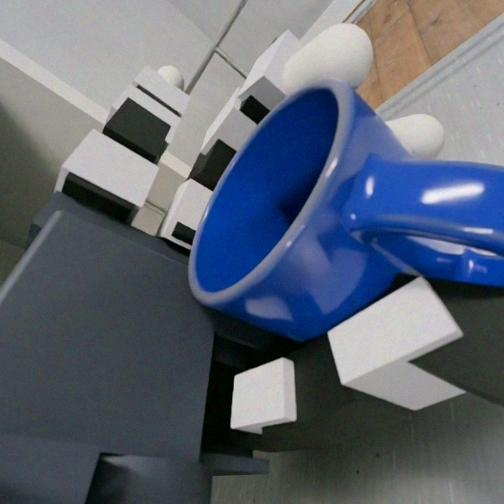

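Call:
move(
  joints={"joint_2_rad":1.725,"joint_4_rad":-0.955,"joint_6_rad":1.200},
  min_time_s=2,
  cameras=["wrist_camera"],
)

Scene clock: 121.80 s.
move: done
base_odometry: x=+1.427 y=-0.596 heading=-0.189
base_tilt: forward=-0.1 right=+0.0
base_status: not commanded
joint_positions: joint_1_rad=+1.395 joint_2_rad=+1.687 joint_3_rad=+3.153 joint_4_rad=-0.979 joint_5_rad=+0.017 joint_6_rad=+1.136 joint_7_rad=+1.564 hand_index_mcp=+0.246 hand_index_abd=+0.002 hand_index_pip=-0.286 hand_index_dip=+0.112 hand_middle_mcp=+0.255 hand_middle_abd=+0.002 hand_middle_pip=-0.288 hand_middle_dip=+0.113 hand_ring_mcp=+0.755 hand_ring_abd=+0.002 hand_ring_pip=+0.576 hand_ring_dip=+0.694 hand_thumb_cmc=-0.548 hand_thumb_axl=+0.683 hand_thumb_mcp=+0.128 hand_thumb_ipl=+0.652 hand_current_limit=+0.400 hand_speed=-0.850
joint_status: all done
hand_state: blocked,goal,blocked,blocked,blocked,goal,blocked,blocked,goal,goal,goal,goal,blocked,goal,blocked,goal
index_mcp_current_ma: 345
index_abd_current_ma: 1
index_pip_current_ma: 385
index_dip_current_ma: 260
middle_mcp_current_ma: 385
middle_abd_current_ma: 2
middle_pip_current_ma: 385
middle_dip_current_ma: 266
ring_mcp_current_ma: 0
ring_abd_current_ma: 2
ring_pip_current_ma: 0
ring_dip_current_ma: -2
thumb_cmc_current_ma: 48
thumb_axl_current_ma: 8
thumb_mcp_current_ma: 282
thumb_ipl_current_ma: -2
hand_goal_index_mcp: 0.150
hand_goal_index_abd: 0.000
hand_goal_index_pip: -0.420
hand_goal_index_dip: 0.030
hand_goal_middle_mcp: 0.150
hand_goal_middle_abd: 0.000
hand_goal_middle_pip: -0.420
hand_goal_middle_dip: 0.030
hand_goal_ring_mcp: 0.754
hand_goal_ring_abd: 0.000
hand_goal_ring_pip: 0.576
hand_goal_ring_dip: 0.696
hand_goal_thumb_cmc: -0.570
hand_goal_thumb_axl: 0.678
hand_goal_thumb_mcp: 0.060
hand_goal_thumb_ipl: 0.654
motor_effort: joint_1_rad=+0(1) joint_2_rad=-42(44) joint_3_rad=-1(1) joint_4_rad=+13(14) joint_5_rad=+0(2) joint_6_rad=+8(10) joint_7_rad=+1(1)
hand_pose: x=+0.1897 y=-0.8665 z=+0.3443 quat_wxyz=(-0.462, -0.537, +0.437, -0.554) (m; base frame)
hand_target: x=+0.1797 y=-0.8592 z=+0.3356 quat_wxyz=(-0.464, -0.499, +0.453, -0.574) (m; base frame)
hand_status: not commanded
pictures: wrist_camera

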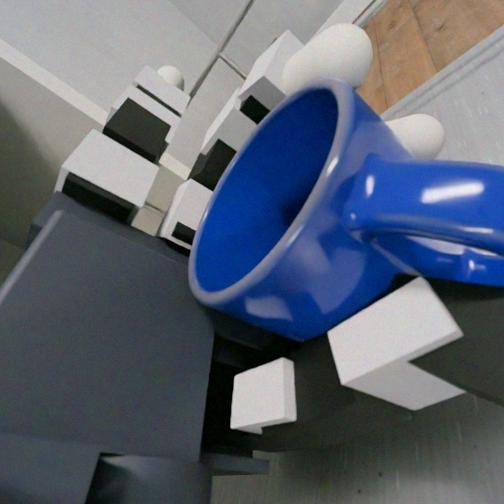

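Call:
move(
  joints={"hand_index_mcp":0.28,"hand_index_pip":-0.15,"hand_index_dip":0.35,"hand_middle_mcp":0.28,"hand_middle_pip":-0.15,"hand_middle_dip":0.35,"hand_thumb_mcp":0.2},
  cameras=["wrist_camera"],
)

Call:
move(
  joints={"hand_index_mcp":0.45,"hand_index_pip":0.2,"hand_index_dip":0.55,"hand_middle_mcp":0.45,"hand_middle_pip":0.2,"hand_middle_dip":0.55,"hand_thumb_mcp":0.45},
  cameras=["wrist_camera"],
)

Scene clock: 123.30 s.
move: done
base_odometry: x=+1.427 y=-0.596 heading=-0.189
base_tilt: forward=-0.1 right=+0.0
base_status: not commanded
joint_positions: joint_1_rad=+1.395 joint_2_rad=+1.687 joint_3_rad=+3.153 joint_4_rad=-0.975 joint_5_rad=+0.017 joint_6_rad=+1.138 joint_7_rad=+1.564 hand_index_mcp=+0.277 hand_index_abd=+0.002 hand_index_pip=-0.153 hand_index_dip=+0.347 hand_middle_mcp=+0.279 hand_middle_abd=+0.002 hand_middle_pip=-0.153 hand_middle_dip=+0.347 hand_ring_mcp=+0.755 hand_ring_abd=+0.002 hand_ring_pip=+0.576 hand_ring_dip=+0.694 hand_thumb_cmc=-0.551 hand_thumb_axl=+0.680 hand_thumb_mcp=+0.198 hand_thumb_ipl=+0.652 hand_current_limit=+0.400 hand_speed=-0.850
joint_status: all done
hand_state: goal,goal,goal,goal,goal,goal,goal,goal,goal,goal,goal,goal,goal,goal,goal,goal
index_mcp_current_ma: -3
index_abd_current_ma: 1
index_pip_current_ma: -4
index_dip_current_ma: -3
middle_mcp_current_ma: -1
middle_abd_current_ma: 2
middle_pip_current_ma: -3
middle_dip_current_ma: -3
ring_mcp_current_ma: 0
ring_abd_current_ma: 2
ring_pip_current_ma: 0
ring_dip_current_ma: -2
thumb_cmc_current_ma: 39
thumb_axl_current_ma: 2
thumb_mcp_current_ma: -2
thumb_ipl_current_ma: -2
hand_goal_index_mcp: 0.280
hand_goal_index_abd: 0.000
hand_goal_index_pip: -0.150
hand_goal_index_dip: 0.350
hand_goal_middle_mcp: 0.280
hand_goal_middle_abd: 0.000
hand_goal_middle_pip: -0.150
hand_goal_middle_dip: 0.350
hand_goal_ring_mcp: 0.754
hand_goal_ring_abd: 0.000
hand_goal_ring_pip: 0.576
hand_goal_ring_dip: 0.696
hand_goal_thumb_cmc: -0.570
hand_goal_thumb_axl: 0.678
hand_goal_thumb_mcp: 0.200
hand_goal_thumb_ipl: 0.654
motor_effort: joint_1_rad=+0(1) joint_2_rad=-41(42) joint_3_rad=-1(2) joint_4_rad=+12(14) joint_5_rad=+1(2) joint_6_rad=+8(9) joint_7_rad=+0(1)
hand_pose: x=+0.1898 y=-0.8673 z=+0.3460 quat_wxyz=(-0.463, -0.536, +0.436, -0.555) (m; base frame)
hand_target: x=+0.1797 y=-0.8592 z=+0.3356 quat_wxyz=(-0.464, -0.499, +0.453, -0.574) (m; base frame)
hand_status: not commanded
pictures: wrist_camera

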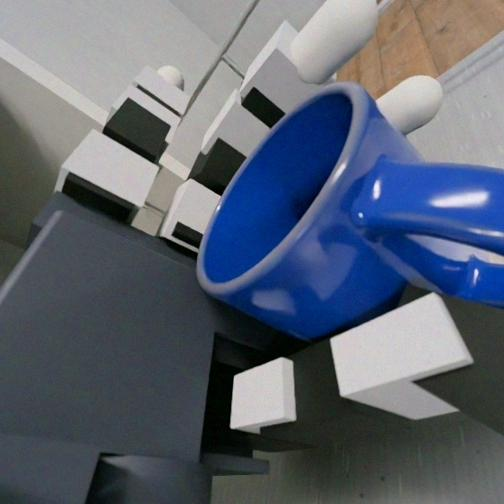

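Scene clock: 124.40 s.
move: done
base_odometry: x=+1.427 y=-0.596 heading=-0.189
base_tilt: forward=+0.0 right=+0.0
base_status: not commanded
joint_positions: joint_1_rad=+1.395 joint_2_rad=+1.687 joint_3_rad=+3.153 joint_4_rad=-0.975 joint_5_rad=+0.017 joint_6_rad=+1.138 joint_7_rad=+1.564 hand_index_mcp=+0.448 hand_index_abd=+0.002 hand_index_pip=+0.197 hand_index_dip=+0.548 hand_middle_mcp=+0.448 hand_middle_abd=+0.002 hand_middle_pip=+0.197 hand_middle_dip=+0.547 hand_ring_mcp=+0.755 hand_ring_abd=+0.002 hand_ring_pip=+0.576 hand_ring_dip=+0.694 hand_thumb_cmc=-0.552 hand_thumb_axl=+0.678 hand_thumb_mcp=+0.448 hand_thumb_ipl=+0.652 hand_current_limit=+0.400 hand_speed=-0.850
joint_status: all done
hand_state: goal,goal,goal,goal,goal,goal,goal,goal,goal,goal,goal,goal,goal,goal,goal,goal
index_mcp_current_ma: -3
index_abd_current_ma: 1
index_pip_current_ma: -3
index_dip_current_ma: -3
middle_mcp_current_ma: -3
middle_abd_current_ma: 2
middle_pip_current_ma: -3
middle_dip_current_ma: -3
ring_mcp_current_ma: 0
ring_abd_current_ma: 2
ring_pip_current_ma: 0
ring_dip_current_ma: -2
thumb_cmc_current_ma: 36
thumb_axl_current_ma: 0
thumb_mcp_current_ma: -2
thumb_ipl_current_ma: -2
hand_goal_index_mcp: 0.450
hand_goal_index_abd: 0.000
hand_goal_index_pip: 0.200
hand_goal_index_dip: 0.550
hand_goal_middle_mcp: 0.450
hand_goal_middle_abd: 0.000
hand_goal_middle_pip: 0.200
hand_goal_middle_dip: 0.550
hand_goal_ring_mcp: 0.754
hand_goal_ring_abd: 0.000
hand_goal_ring_pip: 0.576
hand_goal_ring_dip: 0.696
hand_goal_thumb_cmc: -0.570
hand_goal_thumb_axl: 0.678
hand_goal_thumb_mcp: 0.450
hand_goal_thumb_ipl: 0.654
motor_effort: joint_1_rad=+0(1) joint_2_rad=-41(42) joint_3_rad=-1(1) joint_4_rad=+13(13) joint_5_rad=+1(2) joint_6_rad=+8(8) joint_7_rad=-1(1)
hand_pose: x=+0.1898 y=-0.8673 z=+0.3460 quat_wxyz=(-0.463, -0.536, +0.436, -0.555) (m; base frame)
hand_target: x=+0.1797 y=-0.8592 z=+0.3356 quat_wxyz=(-0.464, -0.499, +0.453, -0.574) (m; base frame)
hand_status: not commanded
pictures: wrist_camera

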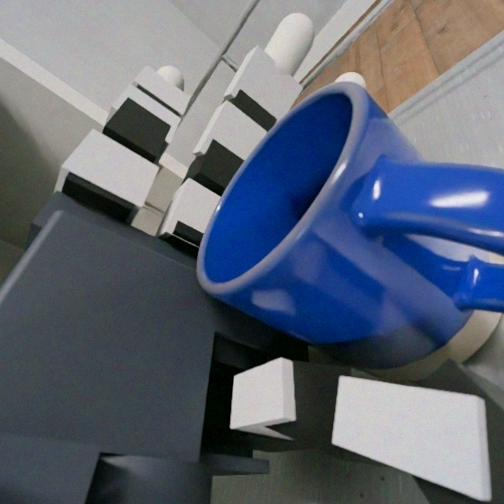

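Call:
move(
  joints={"joint_1_rad":1.37},
  min_time_s=1.5,
  cameras=["wrist_camera"],
)

Call:
move(
  joints={"joint_2_rad":1.60,"joint_4_rad":-1.12,"joint_6_rad":1.13},
  min_time_s=2.5,
  cameras=["wrist_camera"],
)

Scene clock: 126.37 s.
move: done
base_odometry: x=+1.427 y=-0.596 heading=-0.189
base_tilt: forward=-0.1 right=-0.1
base_status: not commanded
joint_positions: joint_1_rad=+1.381 joint_2_rad=+1.687 joint_3_rad=+3.153 joint_4_rad=-0.975 joint_5_rad=+0.017 joint_6_rad=+1.138 joint_7_rad=+1.564 hand_index_mcp=+0.448 hand_index_abd=+0.002 hand_index_pip=+0.197 hand_index_dip=+0.548 hand_middle_mcp=+0.448 hand_middle_abd=+0.002 hand_middle_pip=+0.197 hand_middle_dip=+0.547 hand_ring_mcp=+0.755 hand_ring_abd=+0.002 hand_ring_pip=+0.576 hand_ring_dip=+0.694 hand_thumb_cmc=-0.552 hand_thumb_axl=+0.678 hand_thumb_mcp=+0.448 hand_thumb_ipl=+0.652 hand_current_limit=+0.400 hand_speed=-0.850
joint_status: all done
hand_state: goal,goal,goal,goal,goal,goal,goal,goal,goal,goal,goal,goal,goal,goal,goal,goal
index_mcp_current_ma: -3
index_abd_current_ma: 1
index_pip_current_ma: -3
index_dip_current_ma: -3
middle_mcp_current_ma: -3
middle_abd_current_ma: 2
middle_pip_current_ma: -3
middle_dip_current_ma: -3
ring_mcp_current_ma: 0
ring_abd_current_ma: 2
ring_pip_current_ma: 0
ring_dip_current_ma: -2
thumb_cmc_current_ma: 36
thumb_axl_current_ma: 0
thumb_mcp_current_ma: -2
thumb_ipl_current_ma: -2
hand_goal_index_mcp: 0.450
hand_goal_index_abd: 0.000
hand_goal_index_pip: 0.200
hand_goal_index_dip: 0.550
hand_goal_middle_mcp: 0.450
hand_goal_middle_abd: 0.000
hand_goal_middle_pip: 0.200
hand_goal_middle_dip: 0.550
hand_goal_ring_mcp: 0.754
hand_goal_ring_abd: 0.000
hand_goal_ring_pip: 0.576
hand_goal_ring_dip: 0.696
hand_goal_thumb_cmc: -0.570
hand_goal_thumb_axl: 0.678
hand_goal_thumb_mcp: 0.450
hand_goal_thumb_ipl: 0.654
motor_effort: joint_1_rad=+0(1) joint_2_rad=-41(42) joint_3_rad=-1(1) joint_4_rad=+12(13) joint_5_rad=+1(2) joint_6_rad=+8(8) joint_7_rad=-1(1)
hand_pose: x=+0.2018 y=-0.8662 z=+0.3460 quat_wxyz=(-0.459, -0.539, +0.432, -0.558) (m; base frame)
hand_target: x=+0.2037 y=-0.8572 z=+0.3356 quat_wxyz=(-0.456, -0.506, +0.446, -0.581) (m; base frame)
hand_status: not commanded
pictures: wrist_camera

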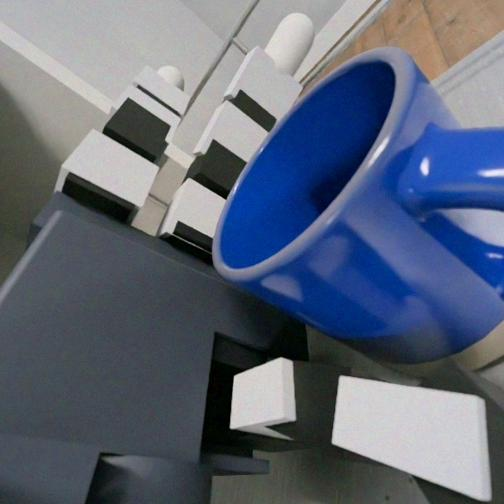

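Scene clock: 129.17 s.
move: done
base_odometry: x=+1.427 y=-0.596 heading=-0.189
base_tilt: forward=-0.1 right=+0.0
base_status: not commanded
joint_positions: joint_1_rad=+1.381 joint_2_rad=+1.642 joint_3_rad=+3.153 joint_4_rad=-1.105 joint_5_rad=+0.017 joint_6_rad=+1.138 joint_7_rad=+1.564 hand_index_mcp=+0.448 hand_index_abd=+0.002 hand_index_pip=+0.197 hand_index_dip=+0.548 hand_middle_mcp=+0.448 hand_middle_abd=+0.002 hand_middle_pip=+0.198 hand_middle_dip=+0.547 hand_ring_mcp=+0.755 hand_ring_abd=+0.002 hand_ring_pip=+0.576 hand_ring_dip=+0.694 hand_thumb_cmc=-0.552 hand_thumb_axl=+0.678 hand_thumb_mcp=+0.448 hand_thumb_ipl=+0.652 hand_current_limit=+0.400 hand_speed=-0.850
joint_status: all done
hand_state: goal,goal,goal,goal,goal,goal,goal,goal,goal,goal,goal,goal,goal,goal,goal,goal
index_mcp_current_ma: -2
index_abd_current_ma: 1
index_pip_current_ma: -3
index_dip_current_ma: -3
middle_mcp_current_ma: -3
middle_abd_current_ma: 2
middle_pip_current_ma: -2
middle_dip_current_ma: -3
ring_mcp_current_ma: 0
ring_abd_current_ma: 2
ring_pip_current_ma: 0
ring_dip_current_ma: -2
thumb_cmc_current_ma: 35
thumb_axl_current_ma: 0
thumb_mcp_current_ma: -2
thumb_ipl_current_ma: -2
hand_goal_index_mcp: 0.450
hand_goal_index_abd: 0.000
hand_goal_index_pip: 0.200
hand_goal_index_dip: 0.550
hand_goal_middle_mcp: 0.450
hand_goal_middle_abd: 0.000
hand_goal_middle_pip: 0.200
hand_goal_middle_dip: 0.550
hand_goal_ring_mcp: 0.754
hand_goal_ring_abd: 0.000
hand_goal_ring_pip: 0.576
hand_goal_ring_dip: 0.696
hand_goal_thumb_cmc: -0.570
hand_goal_thumb_axl: 0.678
hand_goal_thumb_mcp: 0.450
hand_goal_thumb_ipl: 0.654
motor_effort: joint_1_rad=+0(1) joint_2_rad=-40(43) joint_3_rad=-1(1) joint_4_rad=+12(13) joint_5_rad=+1(2) joint_6_rad=+8(9) joint_7_rad=-1(1)
hand_pose: x=+0.1965 y=-0.8425 z=+0.3277 quat_wxyz=(-0.440, -0.562, +0.452, -0.535) (m; base frame)
hand_target: x=+0.2022 y=-0.8490 z=+0.3494 quat_wxyz=(-0.433, -0.536, +0.472, -0.551) (m; base frame)
hand_status: not commanded
pictures: wrist_camera

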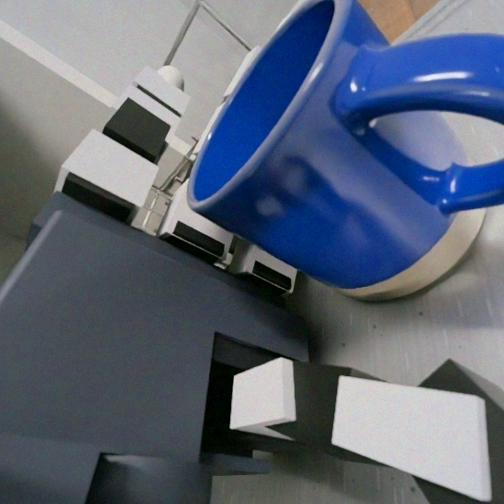

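Call:
move(
  joints={"joint_2_rad":1.31,"joint_4_rad":-1.335,"joint_6_rad":1.14},
  min_time_s=3,
  cameras=["wrist_camera"],
)

Scene clock: 132.70 s.
move: done
base_odometry: x=+1.427 y=-0.596 heading=-0.189
base_tilt: forward=-0.1 right=+0.0
base_status: not commanded
joint_positions: joint_1_rad=+1.381 joint_2_rad=+1.349 joint_3_rad=+3.153 joint_4_rad=-1.320 joint_5_rad=+0.017 joint_6_rad=+1.138 joint_7_rad=+1.564 hand_index_mcp=+0.448 hand_index_abd=+0.002 hand_index_pip=+0.197 hand_index_dip=+0.548 hand_middle_mcp=+0.448 hand_middle_abd=+0.002 hand_middle_pip=+0.198 hand_middle_dip=+0.547 hand_ring_mcp=+0.755 hand_ring_abd=+0.002 hand_ring_pip=+0.576 hand_ring_dip=+0.694 hand_thumb_cmc=-0.553 hand_thumb_axl=+0.678 hand_thumb_mcp=+0.448 hand_thumb_ipl=+0.652 hand_current_limit=+0.400 hand_speed=-0.850
joint_status: all done
hand_state: goal,goal,goal,goal,goal,goal,goal,goal,goal,goal,goal,goal,goal,goal,goal,goal
index_mcp_current_ma: -2
index_abd_current_ma: 1
index_pip_current_ma: -3
index_dip_current_ma: -3
middle_mcp_current_ma: -3
middle_abd_current_ma: 2
middle_pip_current_ma: -2
middle_dip_current_ma: -3
ring_mcp_current_ma: 0
ring_abd_current_ma: 2
ring_pip_current_ma: 0
ring_dip_current_ma: -2
thumb_cmc_current_ma: 34
thumb_axl_current_ma: 0
thumb_mcp_current_ma: -2
thumb_ipl_current_ma: -2
hand_goal_index_mcp: 0.450
hand_goal_index_abd: 0.000
hand_goal_index_pip: 0.200
hand_goal_index_dip: 0.550
hand_goal_middle_mcp: 0.450
hand_goal_middle_abd: 0.000
hand_goal_middle_pip: 0.200
hand_goal_middle_dip: 0.550
hand_goal_ring_mcp: 0.754
hand_goal_ring_abd: 0.000
hand_goal_ring_pip: 0.576
hand_goal_ring_dip: 0.696
hand_goal_thumb_cmc: -0.570
hand_goal_thumb_axl: 0.678
hand_goal_thumb_mcp: 0.450
hand_goal_thumb_ipl: 0.654
motor_effort: joint_1_rad=-1(1) joint_2_rad=-41(42) joint_3_rad=-1(1) joint_4_rad=+12(13) joint_5_rad=+1(1) joint_6_rad=+8(9) joint_7_rad=-1(1)
hand_pose: x=+0.1983 y=-0.8571 z=+0.4846 quat_wxyz=(-0.459, -0.540, +0.435, -0.556) (m; base frame)
hand_target: x=+0.2039 y=-0.8576 z=+0.5062 quat_wxyz=(-0.451, -0.512, +0.452, -0.574) (m; base frame)
hand_status: not commanded
pictures: wrist_camera

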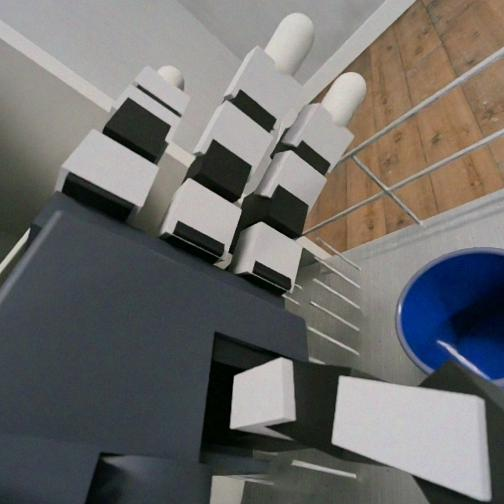

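Call:
move(
  joints={"joint_2_rad":0.9,"joint_4_rad":-1.463,"joint_6_rad":0.829,"hand_thumb_cmc":0.0},
  min_time_s=3,
  cameras=[],
)

Call:
move(
  base={"translate_m":-0.55},
  cameras=["all"],
)

Scene clock: 138.03 s.
move: done
base_odometry: x=+1.427 y=-0.596 heading=-0.189
base_tilt: forward=-0.2 right=+0.0
base_status: not commanded
joint_positions: joint_1_rad=+1.381 joint_2_rad=+0.935 joint_3_rad=+3.153 joint_4_rad=-1.448 joint_5_rad=+0.017 joint_6_rad=+0.898 joint_7_rad=+1.564 hand_index_mcp=+0.448 hand_index_abd=+0.002 hand_index_pip=+0.197 hand_index_dip=+0.548 hand_middle_mcp=+0.448 hand_middle_abd=+0.002 hand_middle_pip=+0.198 hand_middle_dip=+0.547 hand_ring_mcp=+0.755 hand_ring_abd=+0.002 hand_ring_pip=+0.576 hand_ring_dip=+0.694 hand_thumb_cmc=+0.003 hand_thumb_axl=+0.678 hand_thumb_mcp=+0.448 hand_thumb_ipl=+0.652 hand_current_limit=+0.400 hand_speed=-0.850
joint_status: all done
hand_state: goal,goal,goal,goal,goal,goal,goal,goal,goal,goal,goal,goal,goal,goal,goal,goal
index_mcp_current_ma: -2
index_abd_current_ma: 1
index_pip_current_ma: -3
index_dip_current_ma: -3
middle_mcp_current_ma: -3
middle_abd_current_ma: 2
middle_pip_current_ma: -2
middle_dip_current_ma: -3
ring_mcp_current_ma: 0
ring_abd_current_ma: 2
ring_pip_current_ma: 0
ring_dip_current_ma: -2
thumb_cmc_current_ma: 4
thumb_axl_current_ma: 0
thumb_mcp_current_ma: -2
thumb_ipl_current_ma: -2
hand_goal_index_mcp: 0.450
hand_goal_index_abd: 0.000
hand_goal_index_pip: 0.200
hand_goal_index_dip: 0.550
hand_goal_middle_mcp: 0.450
hand_goal_middle_abd: 0.000
hand_goal_middle_pip: 0.200
hand_goal_middle_dip: 0.550
hand_goal_ring_mcp: 0.754
hand_goal_ring_abd: 0.000
hand_goal_ring_pip: 0.576
hand_goal_ring_dip: 0.696
hand_goal_thumb_cmc: 0.000
hand_goal_thumb_axl: 0.678
hand_goal_thumb_mcp: 0.450
hand_goal_thumb_ipl: 0.654
motor_effort: joint_1_rad=+0(1) joint_2_rad=-38(43) joint_3_rad=-1(1) joint_4_rad=+15(16) joint_5_rad=+0(2) joint_6_rad=+8(9) joint_7_rad=+0(1)
hand_pose: x=+0.1965 y=-0.8585 z=+0.7081 quat_wxyz=(-0.472, -0.526, +0.425, -0.566) (m; base frame)
hand_target: x=+0.2038 y=-0.8516 z=+0.7027 quat_wxyz=(-0.442, -0.520, +0.460, -0.568) (m; base frame)
hand_status: not commanded
pictures: none
No camera images: "cameras" was empty.

Scene clock: 140.67 s.
move: done
base_odometry: x=+0.887 y=-0.493 heading=-0.188
base_tilt: forward=-0.1 right=+0.1
base_status: done
joint_positions: joint_1_rad=+1.376 joint_2_rad=+0.935 joint_3_rad=+3.153 joint_4_rad=-1.449 joint_5_rad=+0.017 joint_6_rad=+0.896 joint_7_rad=+1.564 hand_index_mcp=+0.449 hand_index_abd=+0.002 hand_index_pip=+0.197 hand_index_dip=+0.548 hand_middle_mcp=+0.448 hand_middle_abd=+0.002 hand_middle_pip=+0.198 hand_middle_dip=+0.547 hand_ring_mcp=+0.755 hand_ring_abd=+0.002 hand_ring_pip=+0.576 hand_ring_dip=+0.694 hand_thumb_cmc=+0.004 hand_thumb_axl=+0.678 hand_thumb_mcp=+0.448 hand_thumb_ipl=+0.652 hand_current_limit=+0.400 hand_speed=-0.850
joint_status: not commanded
hand_state: goal,goal,goal,goal,goal,goal,goal,goal,goal,goal,goal,goal,goal,goal,goal,goal
index_mcp_current_ma: -1
index_abd_current_ma: 1
index_pip_current_ma: -3
index_dip_current_ma: -3
middle_mcp_current_ma: -2
middle_abd_current_ma: 2
middle_pip_current_ma: -2
middle_dip_current_ma: -3
ring_mcp_current_ma: 0
ring_abd_current_ma: 2
ring_pip_current_ma: 0
ring_dip_current_ma: -2
thumb_cmc_current_ma: 5
thumb_axl_current_ma: 0
thumb_mcp_current_ma: -2
thumb_ipl_current_ma: -2
hand_goal_index_mcp: 0.450
hand_goal_index_abd: 0.000
hand_goal_index_pip: 0.200
hand_goal_index_dip: 0.550
hand_goal_middle_mcp: 0.450
hand_goal_middle_abd: 0.000
hand_goal_middle_pip: 0.200
hand_goal_middle_dip: 0.550
hand_goal_ring_mcp: 0.754
hand_goal_ring_abd: 0.000
hand_goal_ring_pip: 0.576
hand_goal_ring_dip: 0.696
hand_goal_thumb_cmc: 0.000
hand_goal_thumb_axl: 0.678
hand_goal_thumb_mcp: 0.450
hand_goal_thumb_ipl: 0.654
motor_effort: joint_1_rad=+0(4) joint_2_rad=-38(40) joint_3_rad=-1(2) joint_4_rad=+15(17) joint_5_rad=+1(2) joint_6_rad=+8(9) joint_7_rad=+0(1)
hand_pose: x=+0.2008 y=-0.8579 z=+0.7072 quat_wxyz=(-0.470, -0.527, +0.424, -0.567) (m; base frame)
hand_target: x=+0.2038 y=-0.8516 z=+0.7027 quat_wxyz=(-0.442, -0.520, +0.460, -0.568) (m; base frame)
hand_status: not commanded
pictures: base_camera, wrist_camera

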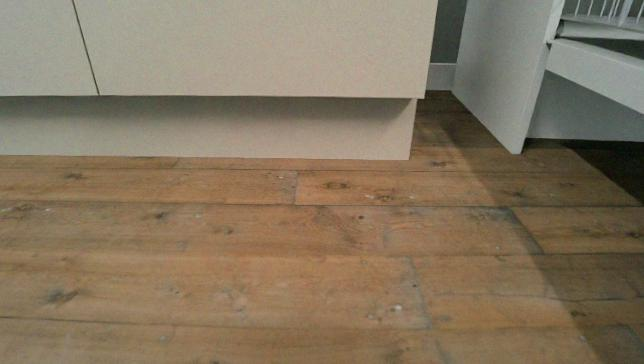

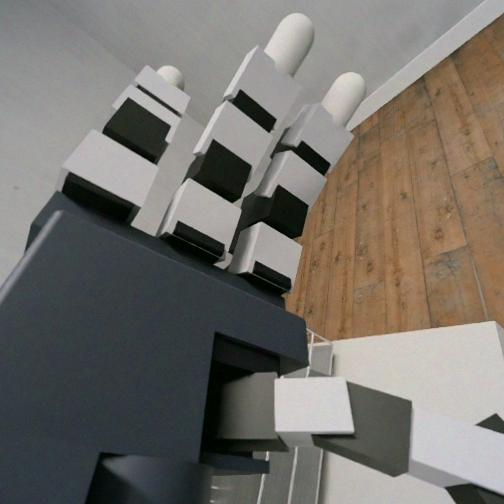

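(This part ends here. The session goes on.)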